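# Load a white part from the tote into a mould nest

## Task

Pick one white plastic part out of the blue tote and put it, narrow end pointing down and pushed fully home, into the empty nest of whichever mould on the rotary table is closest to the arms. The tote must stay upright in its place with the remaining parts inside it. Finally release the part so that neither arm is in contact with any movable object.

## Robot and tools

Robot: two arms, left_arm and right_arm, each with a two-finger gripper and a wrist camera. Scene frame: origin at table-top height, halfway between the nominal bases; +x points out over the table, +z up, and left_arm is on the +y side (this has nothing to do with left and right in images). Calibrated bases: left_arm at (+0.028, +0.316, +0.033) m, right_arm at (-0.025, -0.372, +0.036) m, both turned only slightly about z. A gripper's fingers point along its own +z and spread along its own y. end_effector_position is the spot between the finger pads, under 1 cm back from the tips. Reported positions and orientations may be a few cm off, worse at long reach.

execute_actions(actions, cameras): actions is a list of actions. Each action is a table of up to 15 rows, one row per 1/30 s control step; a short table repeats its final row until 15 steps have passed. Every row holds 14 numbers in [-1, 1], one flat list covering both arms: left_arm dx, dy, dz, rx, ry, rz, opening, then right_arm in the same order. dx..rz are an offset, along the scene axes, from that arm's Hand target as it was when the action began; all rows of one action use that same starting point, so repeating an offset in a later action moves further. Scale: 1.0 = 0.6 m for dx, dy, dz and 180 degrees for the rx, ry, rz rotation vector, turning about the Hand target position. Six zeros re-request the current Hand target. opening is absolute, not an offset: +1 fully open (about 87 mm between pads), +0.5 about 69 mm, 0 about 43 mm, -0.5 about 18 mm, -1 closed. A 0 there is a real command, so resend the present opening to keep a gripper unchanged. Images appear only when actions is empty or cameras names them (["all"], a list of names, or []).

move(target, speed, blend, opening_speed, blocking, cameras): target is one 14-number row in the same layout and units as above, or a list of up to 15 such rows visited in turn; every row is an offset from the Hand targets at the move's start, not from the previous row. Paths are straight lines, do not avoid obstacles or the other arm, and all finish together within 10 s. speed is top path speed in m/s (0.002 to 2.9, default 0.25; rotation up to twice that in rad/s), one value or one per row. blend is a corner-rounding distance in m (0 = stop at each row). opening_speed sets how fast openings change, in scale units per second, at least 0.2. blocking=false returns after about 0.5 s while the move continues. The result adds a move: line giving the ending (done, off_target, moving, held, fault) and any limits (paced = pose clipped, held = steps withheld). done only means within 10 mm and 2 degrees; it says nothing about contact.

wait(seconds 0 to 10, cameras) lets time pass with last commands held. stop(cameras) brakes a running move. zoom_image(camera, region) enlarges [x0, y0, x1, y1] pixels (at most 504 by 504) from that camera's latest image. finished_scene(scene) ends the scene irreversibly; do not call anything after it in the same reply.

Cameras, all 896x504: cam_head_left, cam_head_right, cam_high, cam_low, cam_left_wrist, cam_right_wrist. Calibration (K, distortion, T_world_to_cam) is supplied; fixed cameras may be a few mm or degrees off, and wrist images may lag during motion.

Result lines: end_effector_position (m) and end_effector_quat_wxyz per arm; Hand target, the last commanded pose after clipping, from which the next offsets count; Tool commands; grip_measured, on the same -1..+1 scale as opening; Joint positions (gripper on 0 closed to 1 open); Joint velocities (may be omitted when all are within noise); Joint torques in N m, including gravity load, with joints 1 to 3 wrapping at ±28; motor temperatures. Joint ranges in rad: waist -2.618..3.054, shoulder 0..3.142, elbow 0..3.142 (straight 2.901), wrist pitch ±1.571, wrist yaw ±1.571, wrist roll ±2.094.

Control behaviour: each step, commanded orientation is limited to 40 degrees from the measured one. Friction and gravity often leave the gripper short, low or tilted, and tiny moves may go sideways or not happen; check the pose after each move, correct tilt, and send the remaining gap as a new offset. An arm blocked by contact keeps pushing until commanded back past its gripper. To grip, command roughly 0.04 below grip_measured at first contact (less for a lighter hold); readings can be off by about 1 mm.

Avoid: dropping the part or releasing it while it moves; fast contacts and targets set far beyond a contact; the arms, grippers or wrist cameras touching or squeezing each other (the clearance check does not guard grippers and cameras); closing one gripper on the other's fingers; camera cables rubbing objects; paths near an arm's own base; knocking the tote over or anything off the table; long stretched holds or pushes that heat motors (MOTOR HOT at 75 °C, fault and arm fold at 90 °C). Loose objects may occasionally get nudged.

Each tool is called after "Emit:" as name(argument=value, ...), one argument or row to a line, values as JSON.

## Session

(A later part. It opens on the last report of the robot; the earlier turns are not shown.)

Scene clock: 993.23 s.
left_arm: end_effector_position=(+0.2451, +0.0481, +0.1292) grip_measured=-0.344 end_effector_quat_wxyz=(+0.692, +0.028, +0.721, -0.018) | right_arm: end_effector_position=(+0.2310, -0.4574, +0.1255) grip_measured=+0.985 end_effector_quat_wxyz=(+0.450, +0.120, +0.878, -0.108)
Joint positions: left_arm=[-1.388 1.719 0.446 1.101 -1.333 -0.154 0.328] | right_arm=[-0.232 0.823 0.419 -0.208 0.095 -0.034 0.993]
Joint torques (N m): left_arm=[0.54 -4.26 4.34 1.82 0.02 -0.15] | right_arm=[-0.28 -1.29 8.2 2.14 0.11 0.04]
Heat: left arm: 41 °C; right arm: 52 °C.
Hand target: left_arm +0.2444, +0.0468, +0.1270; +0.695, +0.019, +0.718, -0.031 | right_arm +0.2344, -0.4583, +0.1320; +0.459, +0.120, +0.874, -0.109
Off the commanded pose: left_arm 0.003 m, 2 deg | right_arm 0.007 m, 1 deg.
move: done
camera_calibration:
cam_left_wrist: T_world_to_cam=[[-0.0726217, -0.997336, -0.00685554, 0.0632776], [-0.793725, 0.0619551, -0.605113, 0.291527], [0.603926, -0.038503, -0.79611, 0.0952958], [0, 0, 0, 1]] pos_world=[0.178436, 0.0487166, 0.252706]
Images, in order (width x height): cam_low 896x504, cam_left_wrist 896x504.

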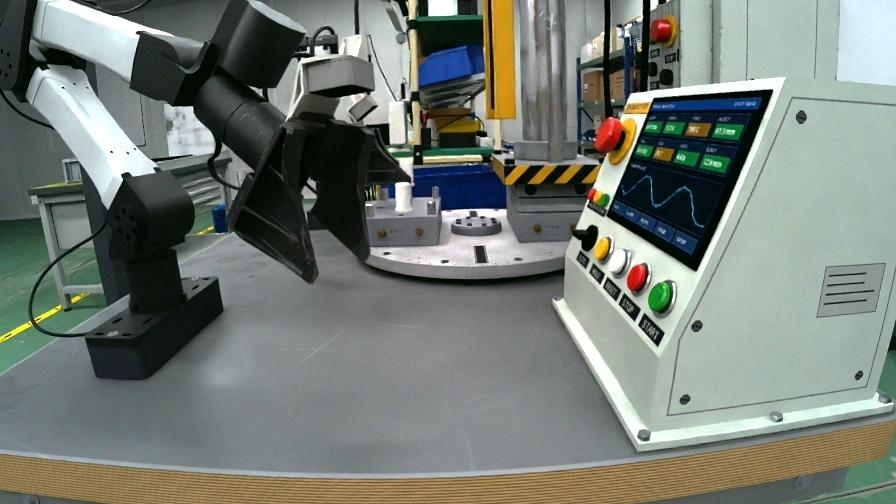

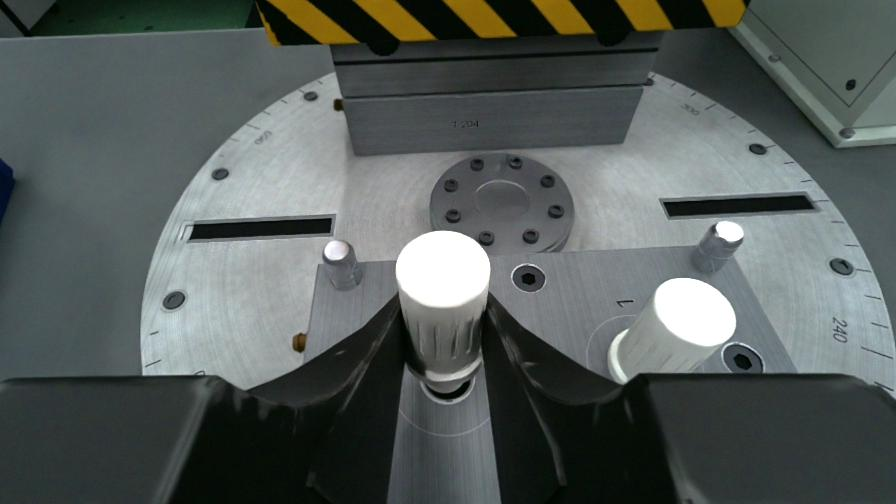

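Emit:
move(
  target=[-0.002, -0.001, -0.0067, -0.0045, 0.0003, 0, -0.45, 0, 0, 0, 0, 0, 0, 1],
  speed=0.03,
  cameras=["cam_left_wrist", "cam_low"],
)

Emit:
zoom_image(
  camera="cam_left_wrist",
  region=[390, 320, 510, 440],
)

Emit:
zoom_image(
  camera="cam_low",
  region=[389, 150, 429, 214],
)

Scene clock: 1004.97 s.
left_arm: end_effector_position=(+0.2451, +0.0467, +0.1259) grip_measured=-0.344 end_effector_quat_wxyz=(+0.692, +0.022, +0.721, -0.023) | right_arm: end_effector_position=(+0.2310, -0.4574, +0.1255) grip_measured=+0.985 end_effector_quat_wxyz=(+0.450, +0.120, +0.878, -0.108)
Joint positions: left_arm=[-1.388 1.737 0.446 1.114 -1.333 -0.174 0.328] | right_arm=[-0.232 0.823 0.419 -0.208 0.095 -0.034 0.993]
Joint torques (N m): left_arm=[0.2 -4.29 3.88 1.85 -0.02 -0.15] | right_arm=[-0.36 -1.24 8.13 2.14 0.07 0.03]
Heat: left arm: 41 °C; right arm: 52 °C.
Hand target: left_arm +0.2432, +0.0462, +0.1230; +0.694, +0.014, +0.719, -0.036 | right_arm +0.2344, -0.4583, +0.1320; +0.459, +0.120, +0.874, -0.109
Off the commanded pose: left_arm 0.003 m, 2 deg | right_arm 0.007 m, 1 deg.
move: done
camera_calibration:
cam_left_wrist: T_world_to_cam=[[-0.0716945, -0.99738, 0.00969104, 0.0596241], [-0.795011, 0.0512748, -0.604423, 0.290307], [0.602343, -0.0510383, -0.796604, 0.0935413], [0, 0, 0, 1]] pos_world=[0.178728, 0.0493566, 0.249406]
Images, in order (width x height): cam_low 896x504, cam_left_wrist 896x504.

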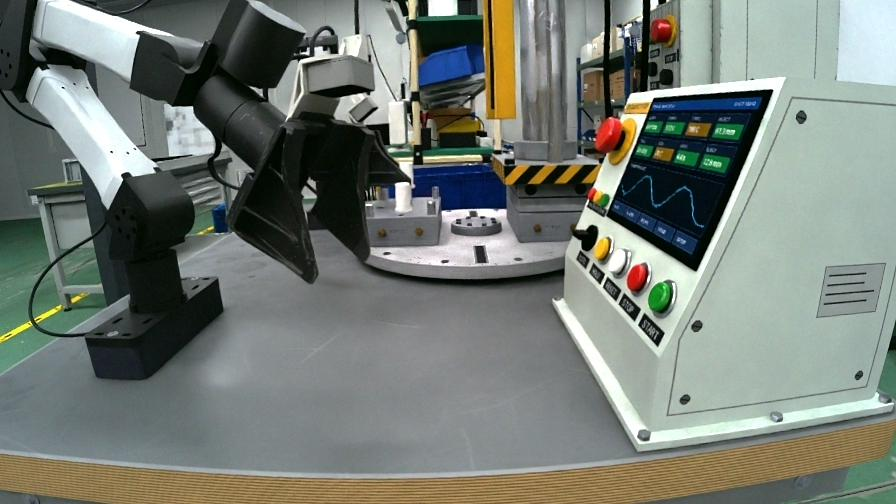

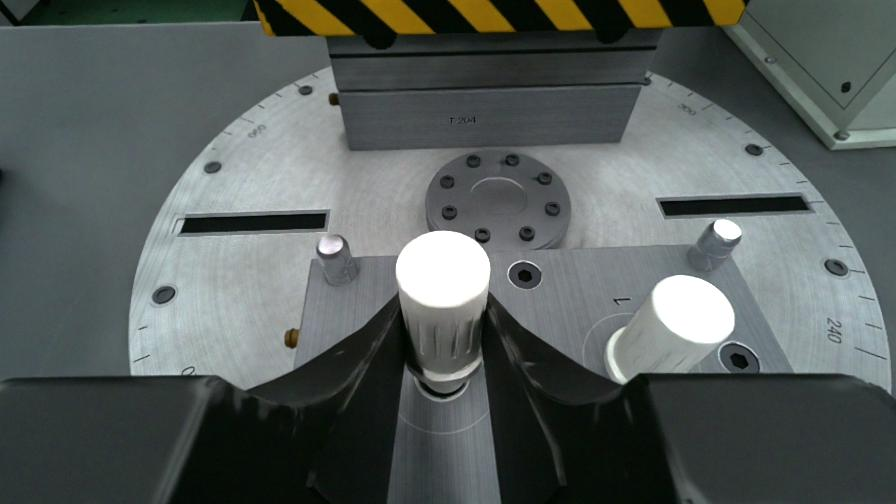

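Scaled by 4.200 from the camera's 896x504 image, which has a finer 1280x720 frame.

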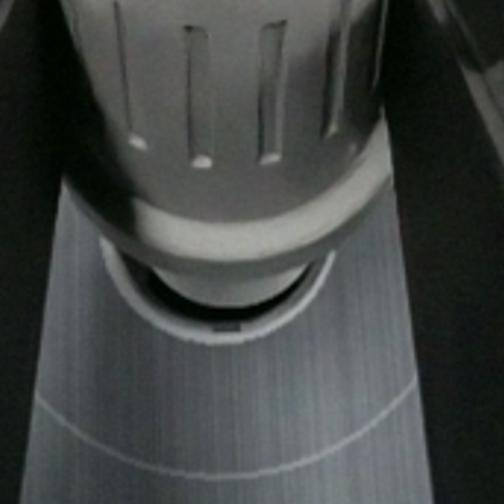

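Scaled by 7.875 from the camera's 896x504 image, which has a finer 1280x720 frame.

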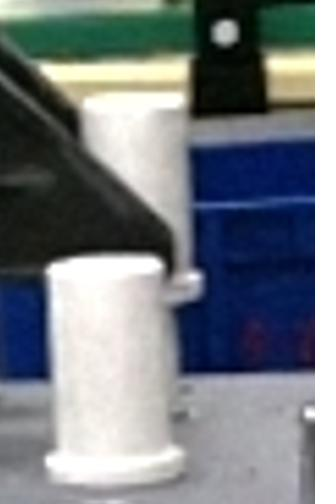

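Emit:
move(
  target=[-0.003, 0.002, -0.0005, 0, 0, 0, -0.45, 0, 0, 0, 0, 0, 0, 1],
  speed=0.03,
  cameras=["cam_left_wrist"],
)

Emit:
zoom_image(
  camera="cam_left_wrist",
  region=[390, 320, 510, 440],
)

Scene clock: 1020.07 s.
left_arm: end_effector_position=(+0.2435, +0.0486, +0.1234) grip_measured=-0.344 end_effector_quat_wxyz=(+0.691, +0.025, +0.722, -0.023) | right_arm: end_effector_position=(+0.2310, -0.4574, +0.1255) grip_measured=+0.985 end_effector_quat_wxyz=(+0.450, +0.120, +0.878, -0.108)
Joint positions: left_arm=[-1.393 1.737 0.435 1.116 -1.333 -0.179 0.328] | right_arm=[-0.232 0.823 0.419 -0.208 0.095 -0.034 0.993]
Joint torques (N m): left_arm=[0.03 -4.44 4.37 1.82 -0.09 -0.11] | right_arm=[-0.4 -1.16 8.06 2.15 0.09 0.02]
Heat: left arm: 41 °C; right arm: 52 °C.
Hand target: left_arm +0.2413, +0.0475, +0.1227; +0.694, +0.014, +0.719, -0.036 | right_arm +0.2344, -0.4583, +0.1320; +0.459, +0.120, +0.874, -0.109
Off the commanded pose: left_arm 0.003 m, 2 deg | right_arm 0.007 m, 1 deg.
move: done
camera_calibration:
cam_left_wrist: T_world_to_cam=[[-0.0757066, -0.997114, 0.00570899, 0.0628217], [-0.795919, 0.0569798, -0.602716, 0.287156], [0.600651, -0.0501734, -0.797935, 0.0932163], [0, 0, 0, 1]] pos_world=[0.177319, 0.0509553, 0.247096]
Images, in order (width x height): cam_left_wrist 896x504.

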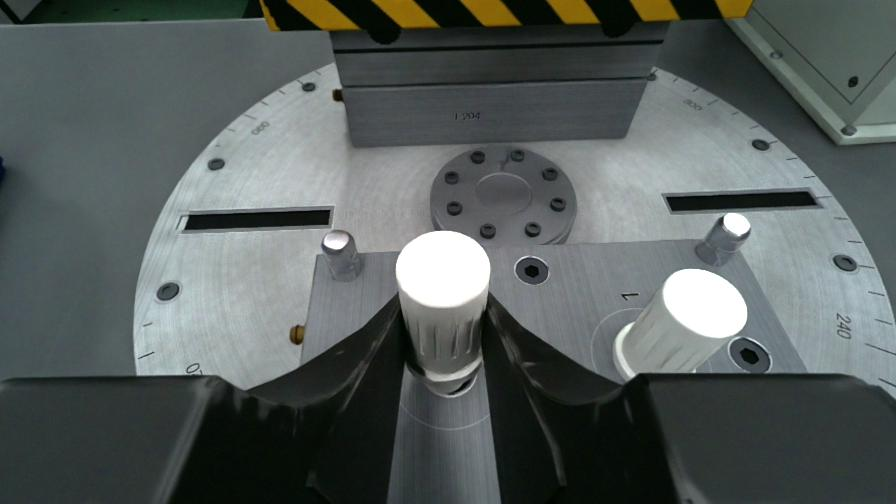

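Scaled by 4.200 from the camera's 896x504 image, which has a finer 1280x720 frame.

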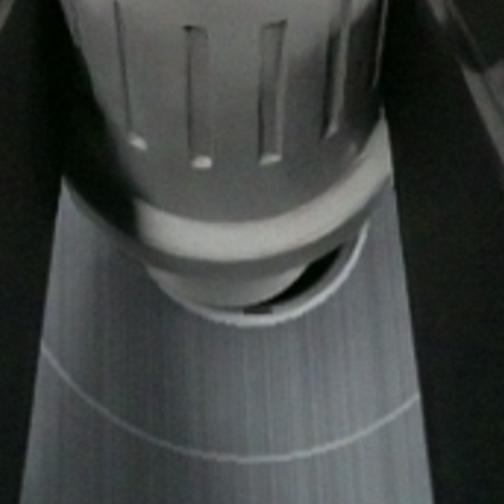

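Emit:
move(
  target=[0, -0.0035, 0.0015, 0, 0, 0, -0.45, 0, 0, 0, 0, 0, 0, 1],
  speed=0.03,
  cameras=["cam_left_wrist"],
)

Emit:
zoom_image(
  camera="cam_left_wrist",
  region=[390, 320, 510, 440],
)

Scene clock: 1037.33 s.
left_arm: end_effector_position=(+0.2435, +0.0485, +0.1235) grip_measured=-0.344 end_effector_quat_wxyz=(+0.691, +0.024, +0.722, -0.024) | right_arm: end_effector_position=(+0.2310, -0.4574, +0.1255) grip_measured=+0.985 end_effector_quat_wxyz=(+0.450, +0.120, +0.878, -0.108)
Joint positions: left_arm=[-1.393 1.737 0.435 1.116 -1.333 -0.181 0.328] | right_arm=[-0.232 0.823 0.419 -0.208 0.095 -0.034 0.993]
Joint torques (N m): left_arm=[-0.06 -4.25 5.09 1.82 -0.1 -0.08] | right_arm=[-0.43 -1.39 8.08 2.12 0.07 0.04]
Heat: left arm: 40 °C; right arm: 52 °C.
Hand target: left_arm +0.2414, +0.0454, +0.1236; +0.694, +0.014, +0.719, -0.036 | right_arm +0.2344, -0.4583, +0.1320; +0.459, +0.120, +0.874, -0.109
Off the commanded pose: left_arm 0.004 m, 2 deg | right_arm 0.007 m, 1 deg.
move: done
camera_calibration:
cam_left_wrist: T_world_to_cam=[[-0.0756605, -0.997102, 0.0079828, 0.062441], [-0.795954, 0.0555713, -0.602801, 0.287306], [0.600611, -0.0519622, -0.797851, 0.0933845], [0, 0, 0, 1]] pos_world=[0.177319, 0.0511466, 0.247197]
Images, in order (width x height): cam_left_wrist 896x504.

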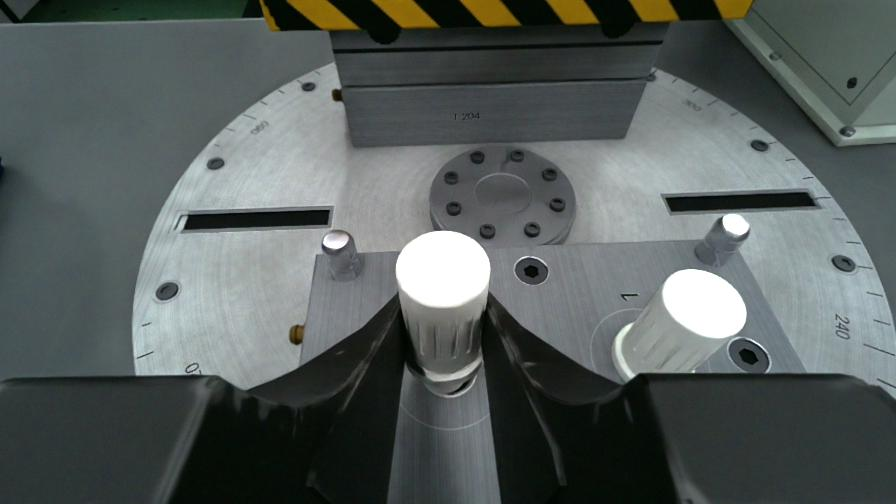

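Scaled by 4.200 from the camera's 896x504 image, which has a finer 1280x720 frame.

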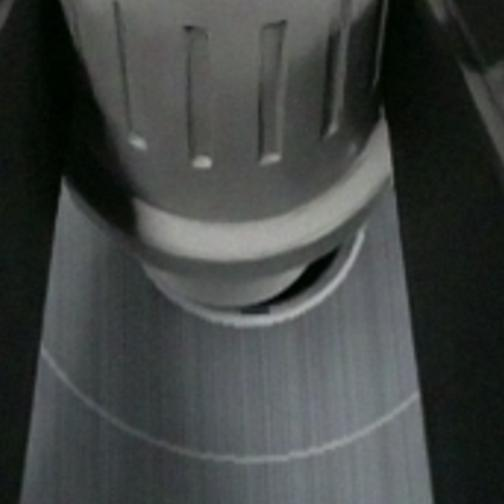

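Emit:
move(
  target=[0, -0.0035, 0.002, 0, 0, 0, -0.45, 0, 0, 0, 0, 0, 0, 1],
  speed=0.05,
  cameras=["cam_left_wrist"],
)

Emit:
zoom_image(
  camera="cam_left_wrist",
  region=[390, 320, 510, 440],
)

Scene clock: 1043.77 s.
left_arm: end_effector_position=(+0.2435, +0.0485, +0.1235) grip_measured=-0.344 end_effector_quat_wxyz=(+0.691, +0.024, +0.722, -0.024) | right_arm: end_effector_position=(+0.2310, -0.4574, +0.1255) grip_measured=+0.985 end_effector_quat_wxyz=(+0.450, +0.120, +0.878, -0.108)
Joint positions: left_arm=[-1.393 1.737 0.435 1.116 -1.333 -0.181 0.328] | right_arm=[-0.232 0.823 0.419 -0.208 0.095 -0.034 0.993]
Joint torques (N m): left_arm=[-0.16 -4.15 5.96 1.77 -0.12 -0.05] | right_arm=[-0.34 -1.33 8.1 2.12 0.08 0.01]
Heat: left arm: 40 °C; right arm: 52 °C.
Hand target: left_arm +0.2414, +0.0433, +0.1248; +0.694, +0.014, +0.719, -0.036 | right_arm +0.2344, -0.4583, +0.1320; +0.459, +0.120, +0.874, -0.109
Off the commanded pose: left_arm 0.006 m, 2 deg | right_arm 0.007 m, 1 deg.
move: done
camera_calibration:
cam_left_wrist: T_world_to_cam=[[-0.0756605, -0.997102, 0.0079828, 0.062441], [-0.795954, 0.0555713, -0.602801, 0.287306], [0.600611, -0.0519622, -0.797851, 0.0933845], [0, 0, 0, 1]] pos_world=[0.177319, 0.0511466, 0.247197]
Images, in order (width x height): cam_left_wrist 896x504.

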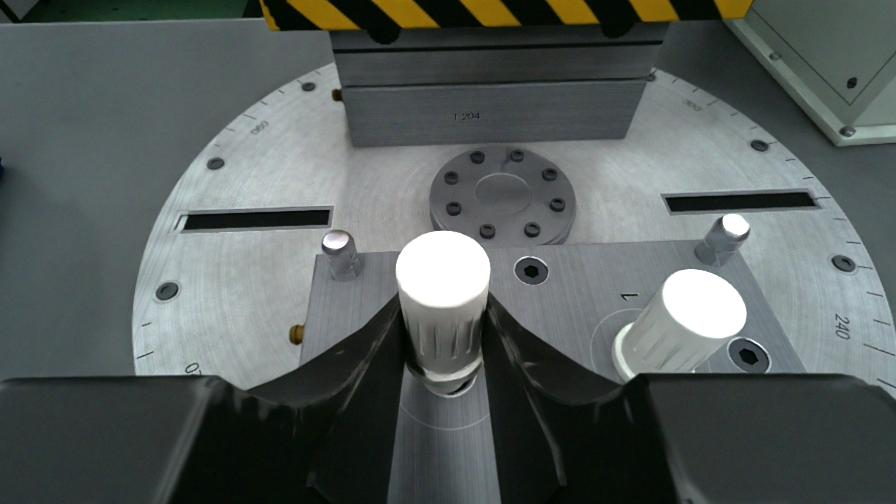

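Scaled by 4.200 from the camera's 896x504 image, which has a finer 1280x720 frame.

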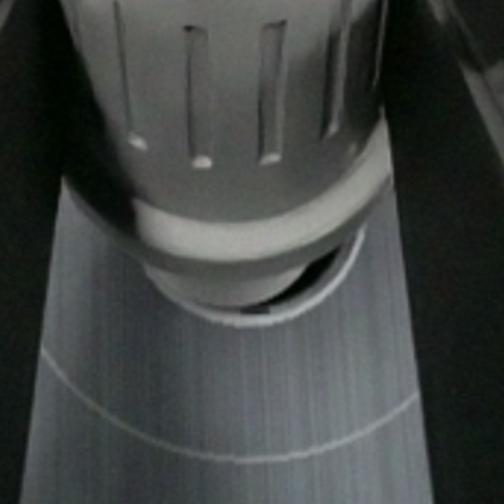

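Emit:
move(
  target=[
    [0, 0.001, 0.010, 0, 0, 0, -0.45, 0, 0, 0, 0, 0, 0, 1],
    [0, 0.0025, 0.0, 0, 0, 0, -0.45, 0, 0, 0, 0, 0, 0, 1],
  ],
  speed=[0.05, 0.03],
  cameras=["cam_left_wrist"],
)

Emit:
zoom_image(
  camera="cam_left_wrist",
  region=[390, 320, 510, 440],
)

Scene clock: 1052.47 s.
left_arm: end_effector_position=(+0.2435, +0.0486, +0.1234) grip_measured=-0.344 end_effector_quat_wxyz=(+0.691, +0.025, +0.722, -0.023) | right_arm: end_effector_position=(+0.2310, -0.4574, +0.1255) grip_measured=+0.985 end_effector_quat_wxyz=(+0.450, +0.120, +0.878, -0.108)
Joint positions: left_arm=[-1.393 1.737 0.435 1.116 -1.333 -0.178 0.328] | right_arm=[-0.232 0.823 0.419 -0.208 0.095 -0.034 0.993]
Joint torques (N m): left_arm=[-0.1 -4.45 5.38 1.78 -0.11 -0.08] | right_arm=[-0.34 -1.26 8.14 2.16 0.07 0.01]
Heat: left arm: 41 °C; right arm: 52 °C.
Hand target: left_arm +0.2414, +0.0448, +0.1248; +0.694, +0.014, +0.719, -0.036 | right_arm +0.2344, -0.4583, +0.1320; +0.459, +0.120, +0.874, -0.109
Off the commanded pose: left_arm 0.005 m, 2 deg | right_arm 0.007 m, 1 deg.
move: done
camera_calibration:
cam_left_wrist: T_world_to_cam=[[-0.0757507, -0.997115, 0.00492096, 0.0629275], [-0.795857, 0.0574865, -0.60275, 0.287134], [0.600728, -0.0495751, -0.797915, 0.0931621], [0, 0, 0, 1]] pos_world=[0.177319, 0.0508582, 0.247096]
Images, in order (width x height): cam_left_wrist 896x504.

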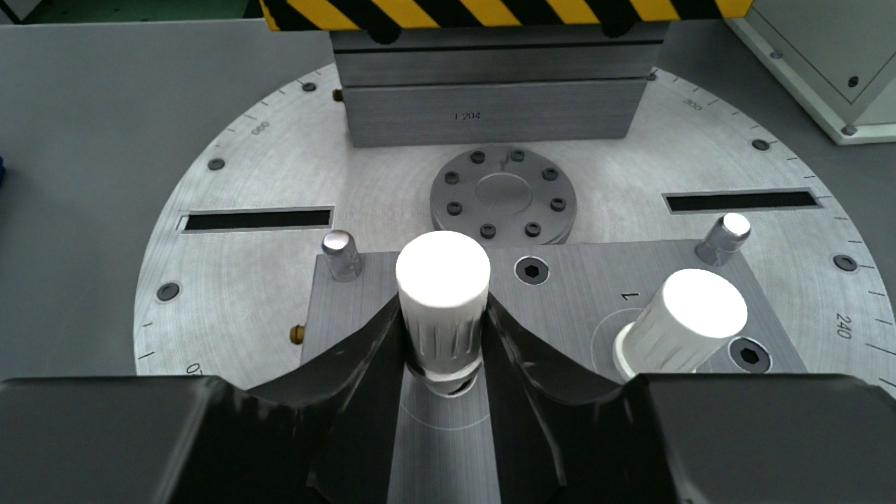

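Scaled by 4.200 from the camera's 896x504 image, which has a finer 1280x720 frame.

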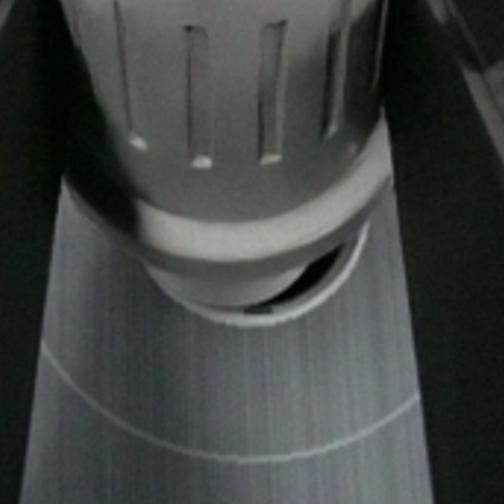

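Emit:
move(
  target=[
    [0, 0.0, 0.028, 0, 0, 0, -0.45, 0, 0, 0, 0, 0, 0, 1],
    [0, 0.003, 0.002, 0, 0, 0, -0.45, 0, 0, 0, 0, 0, 0, 1],
  ],
  speed=[0.06, 0.03],
  cameras=["cam_left_wrist"],
)

Emit:
zoom_image(
  camera="cam_left_wrist",
  region=[390, 320, 510, 440],
)

Scene clock: 1078.10 s.
left_arm: end_effector_position=(+0.2433, +0.0495, +0.1261) grip_measured=-0.344 end_effector_quat_wxyz=(+0.691, +0.027, +0.722, -0.022) | right_arm: end_effector_position=(+0.2310, -0.4574, +0.1255) grip_measured=+0.985 end_effector_quat_wxyz=(+0.450, +0.120, +0.878, -0.108)
Joint positions: left_arm=[-1.393 1.719 0.435 1.097 -1.333 -0.176 0.328] | right_arm=[-0.232 0.823 0.419 -0.208 0.095 -0.034 0.993]
Joint torques (N m): left_arm=[-0.01 -4.19 5.01 1.81 -0.1 -0.14] | right_arm=[-0.25 -1.2 8.1 2.12 0.11 0.02]
Heat: left arm: 41 °C; right arm: 53 °C.
Hand target: left_arm +0.2414, +0.0466, +0.1260; +0.694, +0.014, +0.719, -0.036 | right_arm +0.2344, -0.4583, +0.1320; +0.459, +0.120, +0.874, -0.109
Off the commanded pose: left_arm 0.004 m, 2 deg | right_arm 0.007 m, 1 deg.
move: done
camera_calibration:
cam_left_wrist: T_world_to_cam=[[-0.0758034, -0.997122, 0.00116903, 0.0643666], [-0.796009, 0.0598082, -0.602322, 0.28845], [0.600519, -0.0465887, -0.798252, 0.095368], [0, 0, 0, 1]] pos_world=[0.177218, 0.0513727, 0.249792]
Images, in order (width x height): cam_left_wrist 896x504.

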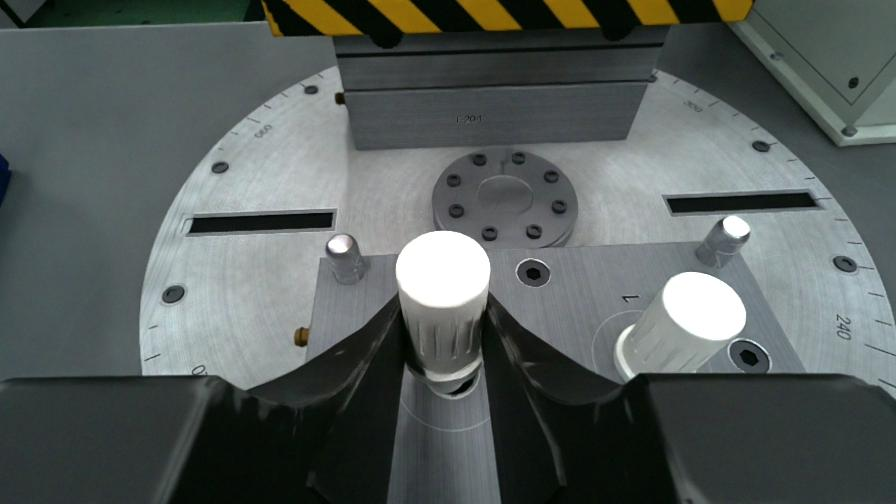

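Scaled by 4.200 from the camera's 896x504 image, which has a finer 1280x720 frame.

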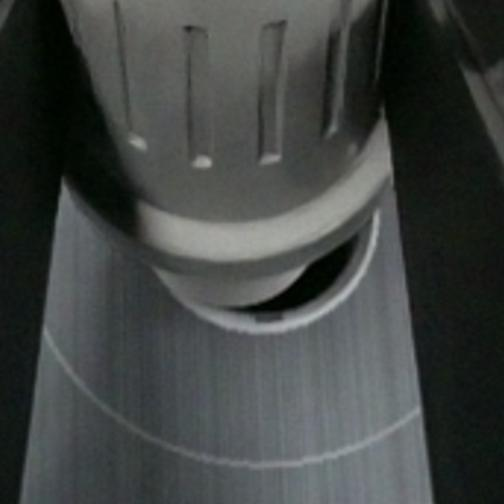

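Emit:
move(
  target=[
    [0, -0.016, 0.02, 0, 0, 0, -0.45, 0, 0, 0, 0, 0, 0, 1],
    [0, 0.0005, 0.008, 0, 0, 0, -0.45, 0, 0, 0, 0, 0, 0, 1],
    [0, 0.0005, -0.003, 0, 0, 0, -0.45, 0, 0, 0, 0, 0, 0, 1],
  ],
  speed=[0.06, 0.05, 0.03],
  blend=[0, 0, 0],
  cameras=["cam_left_wrist"],
)

Emit:
zoom_image(
  camera="cam_left_wrist",
  region=[390, 320, 510, 440],
)

Scene clock: 1092.23 s.
left_arm: end_effector_position=(+0.2418, +0.0452, +0.1270) grip_measured=-0.344 end_effector_quat_wxyz=(+0.692, +0.025, +0.721, -0.028) | right_arm: end_effector_position=(+0.2310, -0.4574, +0.1255) grip_measured=+0.985 end_effector_quat_wxyz=(+0.450, +0.120, +0.878, -0.108)
Joint positions: left_arm=[-1.4 1.727 0.443 1.107 -1.333 -0.178 0.328] | right_arm=[-0.232 0.823 0.419 -0.208 0.095 -0.034 0.993]
Joint torques (N m): left_arm=[0.58 -4.27 4.01 1.79 -0.09 -0.13] | right_arm=[-0.4 -1.28 8.09 2.12 0.09 0.01]
Heat: left arm: 41 °C; right arm: 53 °C.
Hand target: left_arm +0.2413, +0.0467, +0.1242; +0.694, +0.014, +0.719, -0.036 | right_arm +0.2344, -0.4583, +0.1320; +0.459, +0.120, +0.874, -0.109
Off the commanded pose: left_arm 0.003 m, 2 deg | right_arm 0.007 m, 1 deg.
move: done
camera_calibration:
cam_left_wrist: T_world_to_cam=[[-0.0826264, -0.996494, 0.0131275, 0.0600382], [-0.794577, 0.0579218, -0.604395, 0.288032], [0.601515, -0.0603698, -0.796577, 0.0969273], [0, 0, 0, 1]] pos_world=[0.175521, 0.0489959, 0.250507]
Images, in order (width x height): cam_left_wrist 896x504.

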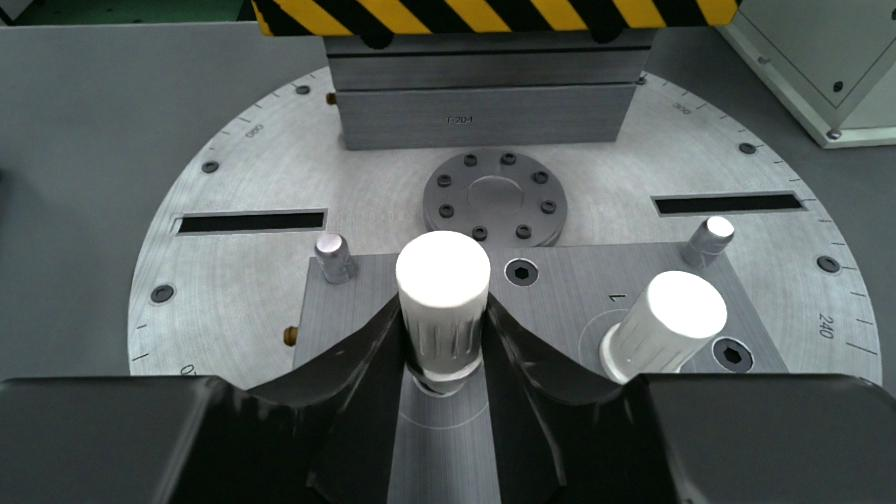

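Scaled by 4.200 from the camera's 896x504 image, which has a finer 1280x720 frame.

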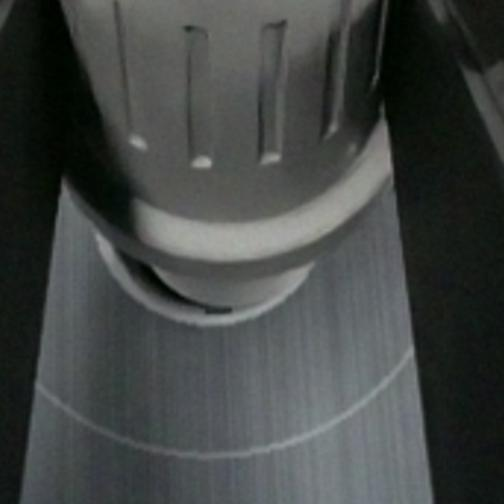

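Emit:
move(
  target=[
    [0, -0.016, 0.018, 0, 0, 0, -0.45, 0, 0, 0, 0, 0, 0, 1],
    [0.0006, 0.003, 0.010, 0, 0, 0, -0.45, 0, 0, 0, 0, 0, 0, 1],
    [0.0006, 0.003, -0.002, 0, 0, 0, -0.45, 0, 0, 0, 0, 0, 0, 1],
  ],
  speed=[0.06, 0.05, 0.03],
  blend=[0, 0, 0],
  cameras=["cam_left_wrist"],
)

Emit:
zoom_image(
  camera="cam_left_wrist",
  region=[390, 320, 510, 440],
)

Scene clock: 1123.63 s.
left_arm: end_effector_position=(+0.2416, +0.0473, +0.1259) grip_measured=-0.344 end_effector_quat_wxyz=(+0.692, +0.025, +0.721, -0.028) | right_arm: end_effector_position=(+0.2310, -0.4574, +0.1255) grip_measured=+0.985 end_effector_quat_wxyz=(+0.450, +0.120, +0.878, -0.108)
Joint positions: left_arm=[-1.4 1.727 0.435 1.115 -1.334 -0.177 0.328] | right_arm=[-0.232 0.823 0.419 -0.208 0.095 -0.034 0.993]
Joint torques (N m): left_arm=[0.76 -4.07 3.97 1.85 -0.05 -0.13] | right_arm=[-0.43 -1.37 8.18 2.12 0.09 0.03]
Heat: left arm: 40 °C; right arm: 53 °C.
Hand target: left_arm +0.2416, +0.0486, +0.1230; +0.694, +0.014, +0.719, -0.036 | right_arm +0.2344, -0.4583, +0.1320; +0.459, +0.120, +0.874, -0.109
Off the commanded pose: left_arm 0.003 m, 2 deg | right_arm 0.007 m, 1 deg.
move: done
camera_calibration:
cam_left_wrist: T_world_to_cam=[[-0.0819285, -0.996572, 0.011526, 0.0621119], [-0.794558, 0.0583308, -0.60438, 0.286996], [0.601636, -0.058674, -0.796613, 0.0962415], [0, 0, 0, 1]] pos_world=[0.175222, 0.0508051, 0.249406]
Images, in order (width x height): cam_left_wrist 896x504.

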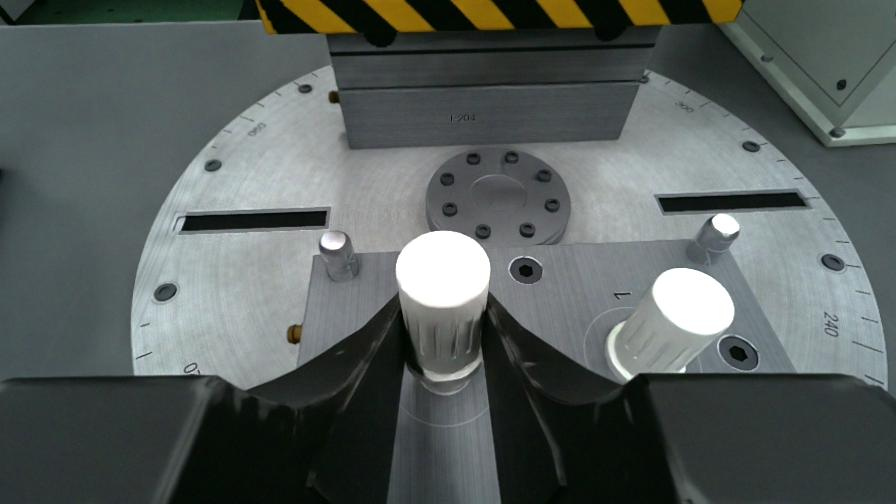

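Scaled by 4.200 from the camera's 896x504 image, which has a finer 1280x720 frame.

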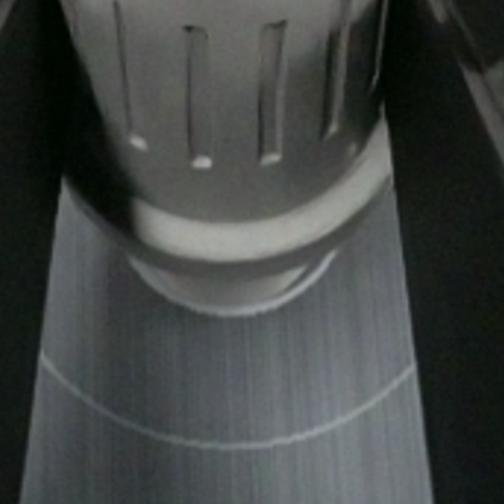

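Emit:
move(
  target=[
    [0.001, -0.019, 0.02, 0, 0, 0, -0.45, 0, 0, 0, 0, 0, 0, 1],
    [0.0024, 0.0, 0.012, 0, 0, 0, -0.45, 0, 0, 0, 0, 0, 0, 1],
    [0.0024, 0.0, -0.001, 0, 0, 0, -0.45, 0, 0, 0, 0, 0, 0, 1],
  ],
  speed=[0.06, 0.05, 0.03],
  blend=[0, 0, 0],
  cameras=["cam_left_wrist"],
)

Emit:
zoom_image(
  camera="cam_left_wrist",
  region=[390, 320, 510, 440],
)

Scene clock: 1135.90 s.
left_arm: end_effector_position=(+0.2417, +0.0468, +0.1251) grip_measured=-0.344 end_effector_quat_wxyz=(+0.692, +0.025, +0.721, -0.028) | right_arm: end_effector_position=(+0.2310, -0.4574, +0.1255) grip_measured=+0.985 end_effector_quat_wxyz=(+0.450, +0.120, +0.878, -0.108)
Joint positions: left_arm=[-1.4 1.734 0.435 1.125 -1.334 -0.174 0.328] | right_arm=[-0.232 0.823 0.419 -0.208 0.095 -0.034 0.993]
Joint torques (N m): left_arm=[1.21 -4.26 3.93 1.86 0.01 -0.13] | right_arm=[-0.46 -1.22 8.25 2.17 0.07 0.02]
Heat: left arm: 40 °C; right arm: 53 °C.
Hand target: left_arm +0.2431, +0.0486, +0.1224; +0.694, +0.014, +0.719, -0.036 | right_arm +0.2344, -0.4583, +0.1320; +0.459, +0.120, +0.874, -0.109
Off the commanded pose: left_arm 0.004 m, 2 deg | right_arm 0.007 m, 1 deg.
move: done
camera_calibration:
cam_left_wrist: T_world_to_cam=[[-0.0820729, -0.99656, 0.0114869, 0.0617565], [-0.794111, 0.0584269, -0.604957, 0.286601], [0.602205, -0.0587725, -0.796175, 0.0953779], [0, 0, 0, 1]] pos_world=[0.175224, 0.0504044, 0.248609]
Images, in order (width x height): cam_left_wrist 896x504.

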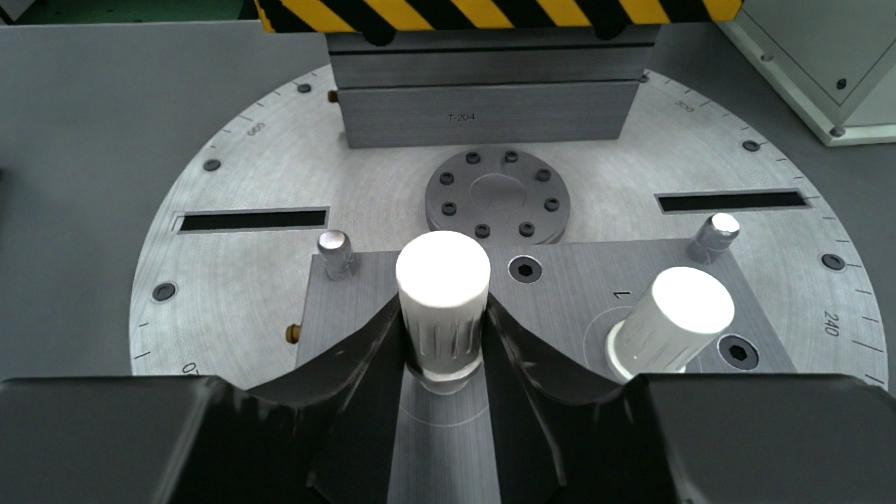

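Scaled by 4.200 from the camera's 896x504 image, which has a finer 1280x720 frame.

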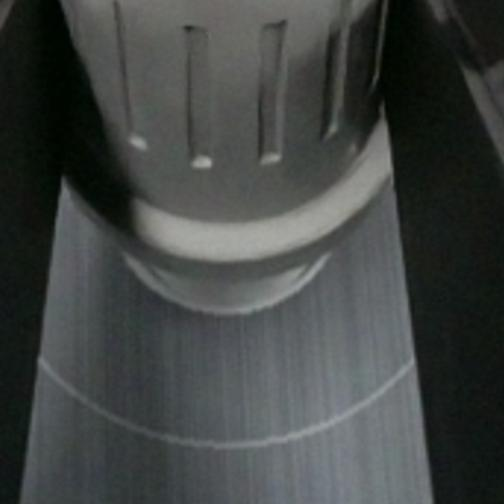

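Emit:
move(
  target=[
    [0.004, -0.001, 0.0, 0, 0, 0, -0.45, 0, 0, 0, 0, 0, 0, 1],
  ],
  speed=[0.03],
  cameras=["cam_left_wrist"],
)

Emit:
zoom_image(
  camera="cam_left_wrist",
  region=[390, 320, 510, 440],
)

Scene clock: 1144.97 s.
left_arm: end_effector_position=(+0.2435, +0.0480, +0.1241) grip_measured=-0.344 end_effector_quat_wxyz=(+0.692, +0.022, +0.721, -0.026) | right_arm: end_effector_position=(+0.2310, -0.4574, +0.1255) grip_measured=+0.985 end_effector_quat_wxyz=(+0.450, +0.120, +0.878, -0.108)
Joint positions: left_arm=[-1.393 1.74 0.435 1.131 -1.334 -0.176 0.328] | right_arm=[-0.232 0.823 0.419 -0.208 0.095 -0.034 0.993]
Joint torques (N m): left_arm=[1.37 -4.27 4.19 1.91 0.1 -0.04] | right_arm=[-0.32 -1.29 8.17 2.17 0.1 0.01]
Heat: left arm: 40 °C; right arm: 53 °C.
Hand target: left_arm +0.2455, +0.0480, +0.1224; +0.694, +0.014, +0.719, -0.036 | right_arm +0.2344, -0.4583, +0.1320; +0.459, +0.120, +0.874, -0.109
Off the commanded pose: left_arm 0.003 m, 2 deg | right_arm 0.007 m, 1 deg.
move: done
camera_calibration:
cam_left_wrist: T_world_to_cam=[[-0.0750944, -0.997087, 0.0133523, 0.0611731], [-0.794582, 0.0517419, -0.604949, 0.287878], [0.602496, -0.0560377, -0.796153, 0.0932927], [0, 0, 0, 1]] pos_world=[0.177128, 0.0513275, 0.24761]
Images, in order (width x height): cam_left_wrist 896x504.

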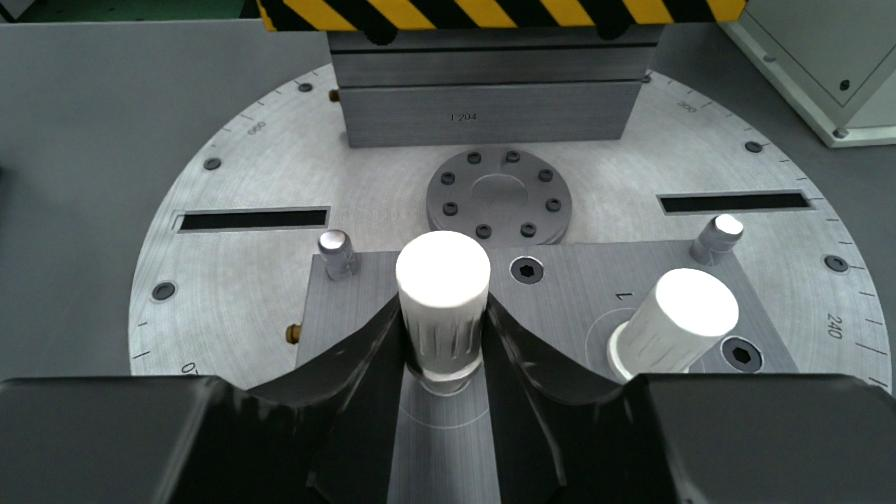

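Scaled by 4.200 from the camera's 896x504 image, which has a finer 1280x720 frame.

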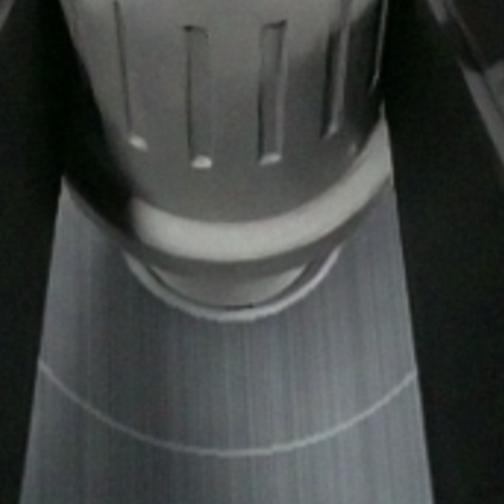

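Emit:
move(
  target=[
    [0.0, 0.0, -0.0083, 0, 0, 0, -0.45, 0, 0, 0, 0, 0, 0, 1],
  ],
  speed=[0.02],
  cameras=["cam_left_wrist"],
)

Emit:
zoom_image(
  camera="cam_left_wrist",
  region=[390, 320, 510, 440],
)

Scene clock: 1153.83 s.
left_arm: end_effector_position=(+0.2437, +0.0468, +0.1208) grip_measured=-0.344 end_effector_quat_wxyz=(+0.692, +0.020, +0.721, -0.028) | right_arm: end_effector_position=(+0.2310, -0.4574, +0.1255) grip_measured=+0.985 end_effector_quat_wxyz=(+0.450, +0.120, +0.878, -0.108)
Joint positions: left_arm=[-1.393 1.764 0.435 1.159 -1.334 -0.176 0.328] | right_arm=[-0.232 0.823 0.419 -0.208 0.095 -0.034 0.993]
Joint torques (N m): left_arm=[1.36 -4.26 3.71 1.87 0.1 -0.06] | right_arm=[-0.4 -1.25 8.2 2.15 0.08 0.01]
Heat: left arm: 40 °C; right arm: 53 °C.
Hand target: left_arm +0.2455, +0.0480, +0.1175; +0.694, +0.014, +0.719, -0.036 | right_arm +0.2344, -0.4583, +0.1320; +0.459, +0.120, +0.874, -0.109
Off the commanded pose: left_arm 0.004 m, 1 deg | right_arm 0.007 m, 1 deg.
move: done
camera_calibration:
cam_left_wrist: T_world_to_cam=[[-0.075132, -0.997009, 0.0181394, 0.0594426], [-0.794114, 0.0488205, -0.605804, 0.286213], [0.603107, -0.0599201, -0.795407, 0.0904004], [0, 0, 0, 1]] pos_world=[0.177231, 0.0507085, 0.244216]
Images, in order (width x height): cam_left_wrist 896x504.

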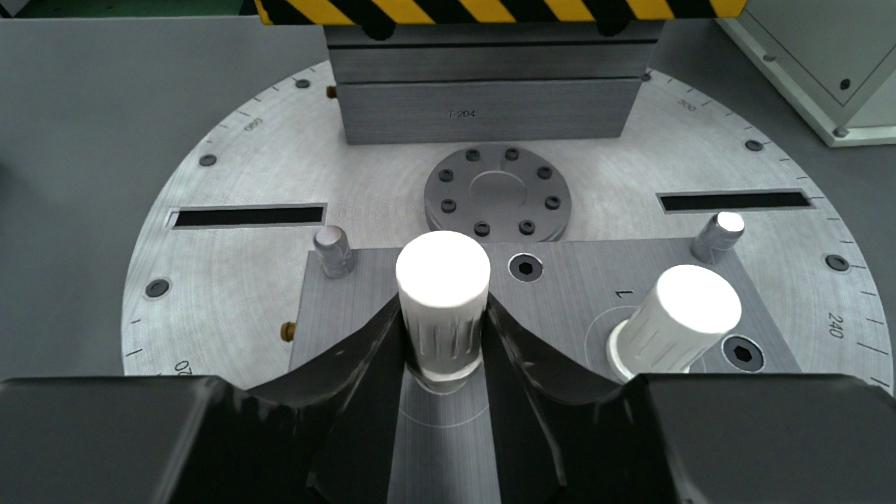

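Scaled by 4.200 from the camera's 896x504 image, which has a finer 1280x720 frame.

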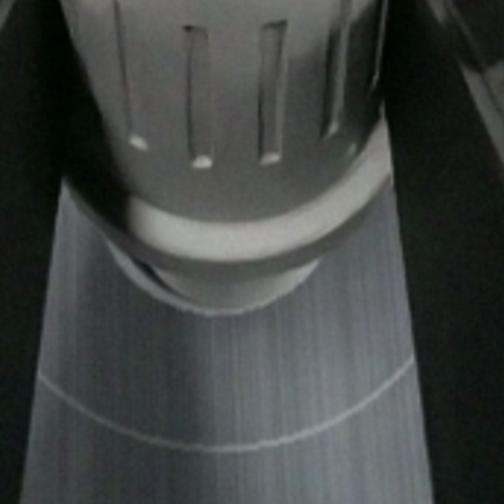

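Emit:
move(
  target=[
    [-0.0005, 0.002, 0.003, 0.005, -0.0003, 0, -0.45, 0, 0, 0, 0, 0, 0, 1],
  ],
  speed=[0.03],
  cameras=["cam_left_wrist"],
)

Emit:
zoom_image(
  camera="cam_left_wrist",
  region=[390, 320, 510, 440],
)

Scene clock: 1191.40 s.
left_arm: end_effector_position=(+0.2437, +0.0480, +0.1206) grip_measured=-0.344 end_effector_quat_wxyz=(+0.693, +0.024, +0.720, -0.024) | right_arm: end_effector_position=(+0.2310, -0.4574, +0.1255) grip_measured=+0.985 end_effector_quat_wxyz=(+0.450, +0.120, +0.878, -0.108)
Joint positions: left_arm=[-1.393 1.764 0.432 1.165 -1.334 -0.163 0.328] | right_arm=[-0.232 0.823 0.419 -0.208 0.095 -0.034 0.993]
Joint torques (N m): left_arm=[1.24 -4.67 3.82 1.81 0.08 0.01] | right_arm=[-0.39 -1.29 8.09 2.13 0.05 0.02]
Heat: left arm: 41 °C; right arm: 53 °C.
Hand target: left_arm +0.2452, +0.0493, +0.1192; +0.695, +0.020, +0.718, -0.030 | right_arm +0.2344, -0.4583, +0.1320; +0.459, +0.120, +0.874, -0.109
Off the commanded pose: left_arm 0.002 m, 1 deg | right_arm 0.007 m, 1 deg.
move: done
camera_calibration:
cam_left_wrist: T_world_to_cam=[[-0.0756559, -0.997106, 0.00742266, 0.0619764], [-0.793231, 0.0556728, -0.606371, 0.285501], [0.604203, -0.0517634, -0.795147, 0.08974], [0, 0, 0, 1]] pos_world=[0.176936, 0.0505476, 0.244016]
Images, in order (width x height): cam_left_wrist 896x504.

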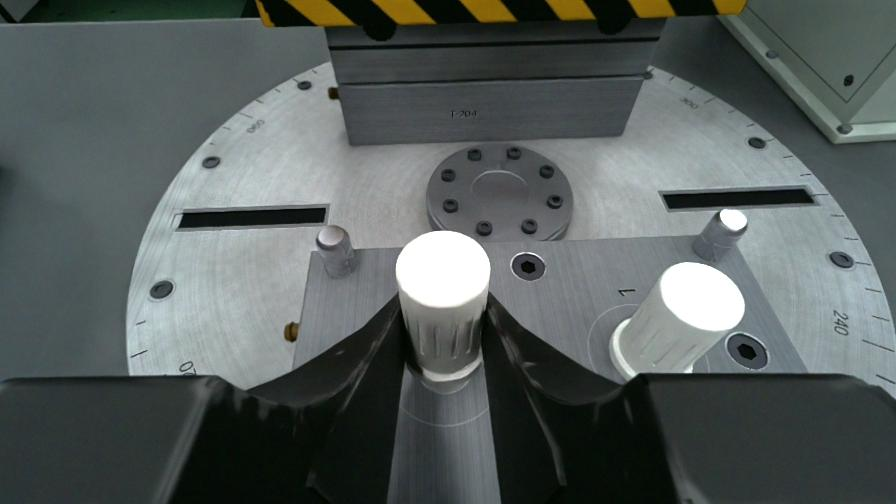

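Scaled by 4.200 from the camera's 896x504 image, which has a finer 1280x720 frame.

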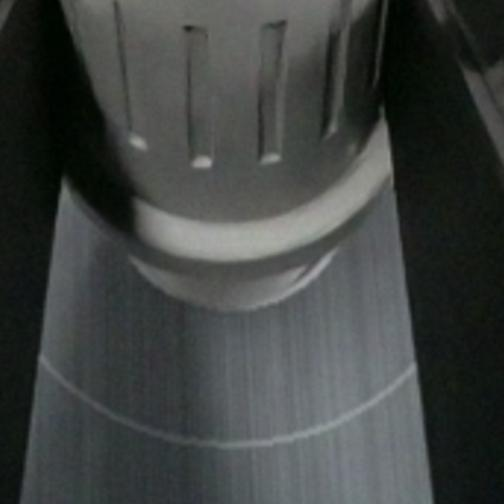

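Emit:
move(
  target=[
    [0.0, 0.0025, -0.008, 0, 0, 0, -0.45, 0, 0, 0, 0, 0, 0, 1],
  ],
  speed=[0.02],
  cameras=["cam_left_wrist"],
)

Emit:
zoom_image(
  camera="cam_left_wrist",
  region=[390, 320, 510, 440],
)

Scene clock: 1199.20 s.
left_arm: end_effector_position=(+0.2436, +0.0483, +0.1205) grip_measured=-0.344 end_effector_quat_wxyz=(+0.694, +0.019, +0.719, -0.029) | right_arm: end_effector_position=(+0.2310, -0.4574, +0.1255) grip_measured=+0.985 end_effector_quat_wxyz=(+0.450, +0.120, +0.878, -0.108)
Joint positions: left_arm=[-1.393 1.772 0.425 1.199 -1.334 -0.16 0.328] | right_arm=[-0.232 0.823 0.419 -0.208 0.095 -0.034 0.993]
Joint torques (N m): left_arm=[1.35 -3.77 3.52 1.75 0.1 -0.03] | right_arm=[-0.29 -1.35 8.18 2.15 0.09 0.02]
Heat: left arm: 41 °C; right arm: 53 °C.
Hand target: left_arm +0.2452, +0.0507, +0.1144; +0.695, +0.020, +0.718, -0.030 | right_arm +0.2344, -0.4583, +0.1320; +0.459, +0.120, +0.874, -0.109
Off the commanded pose: left_arm 0.007 m, 0 deg | right_arm 0.007 m, 1 deg.
move: done
camera_calibration:
cam_left_wrist: T_world_to_cam=[[-0.0761811, -0.996847, 0.0222037, 0.0606629], [-0.791362, 0.0469006, -0.609546, 0.285685], [0.606582, -0.0640071, -0.79244, 0.0892774], [0, 0, 0, 1]] pos_world=[0.176548, 0.0527872, 0.243538]
Images, in order (width x height): cam_left_wrist 896x504.

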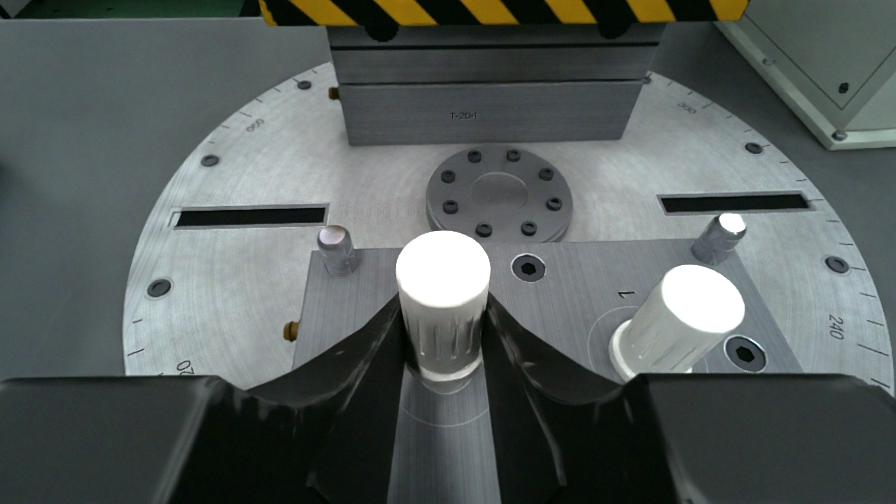

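Scaled by 4.200 from the camera's 896x504 image, which has a finer 1280x720 frame.

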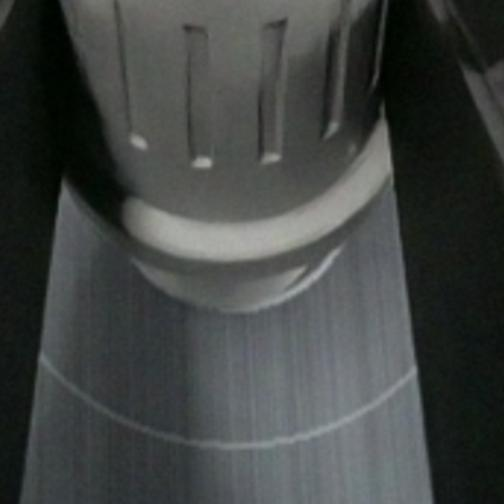

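Emit:
move(
  target=[
    [0.0, 0.0, -0.001, 0.0065, -0.0004, 0, -0.45, 0, 0, 0, 0, 0, 0, 1],
  ],
  speed=[0.03],
  cameras=["cam_left_wrist"],
)

Emit:
zoom_image(
  camera="cam_left_wrist",
  region=[390, 320, 510, 440],
)

Scene clock: 1231.23 s.
left_arm: end_effector_position=(+0.2438, +0.0484, +0.1203) grip_measured=-0.344 end_effector_quat_wxyz=(+0.695, +0.023, +0.718, -0.026) | right_arm: end_effector_position=(+0.2310, -0.4574, +0.1255) grip_measured=+0.985 end_effector_quat_wxyz=(+0.450, +0.120, +0.878, -0.108)
Joint positions: left_arm=[-1.393 1.779 0.425 1.215 -1.334 -0.14 0.328] | right_arm=[-0.232 0.823 0.419 -0.208 0.095 -0.034 0.993]
Joint torques (N m): left_arm=[1.26 -3.66 3.73 1.68 0.09 0.05] | right_arm=[-0.24 -1.29 8.14 2.1 0.1 0.03]
Heat: left arm: 41 °C; right arm: 53 °C.
Hand target: left_arm +0.2452, +0.0507, +0.1138; +0.695, +0.027, +0.718, -0.023 | right_arm +0.2344, -0.4583, +0.1320; +0.459, +0.120, +0.874, -0.109
Off the commanded pose: left_arm 0.007 m, 1 deg | right_arm 0.007 m, 1 deg.
move: done
camera_calibration:
cam_left_wrist: T_world_to_cam=[[-0.0768282, -0.996981, 0.0112533, 0.0622822], [-0.789568, 0.0539449, -0.611288, 0.285154], [0.608835, -0.0558494, -0.791328, 0.0879961], [0, 0, 0, 1]] pos_world=[0.176358, 0.0516261, 0.243244]
Images, in order (width x height): cam_left_wrist 896x504.

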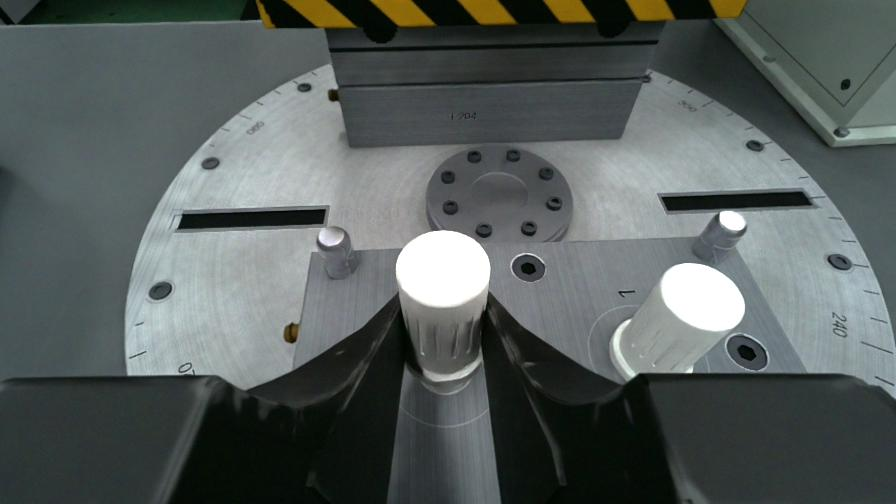

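Scaled by 4.200 from the camera's 896x504 image, which has a finer 1280x720 frame.

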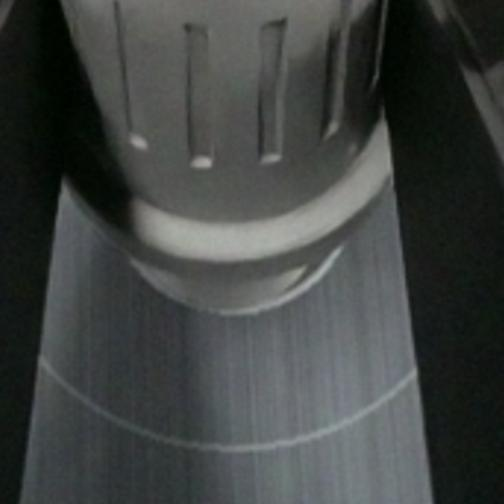

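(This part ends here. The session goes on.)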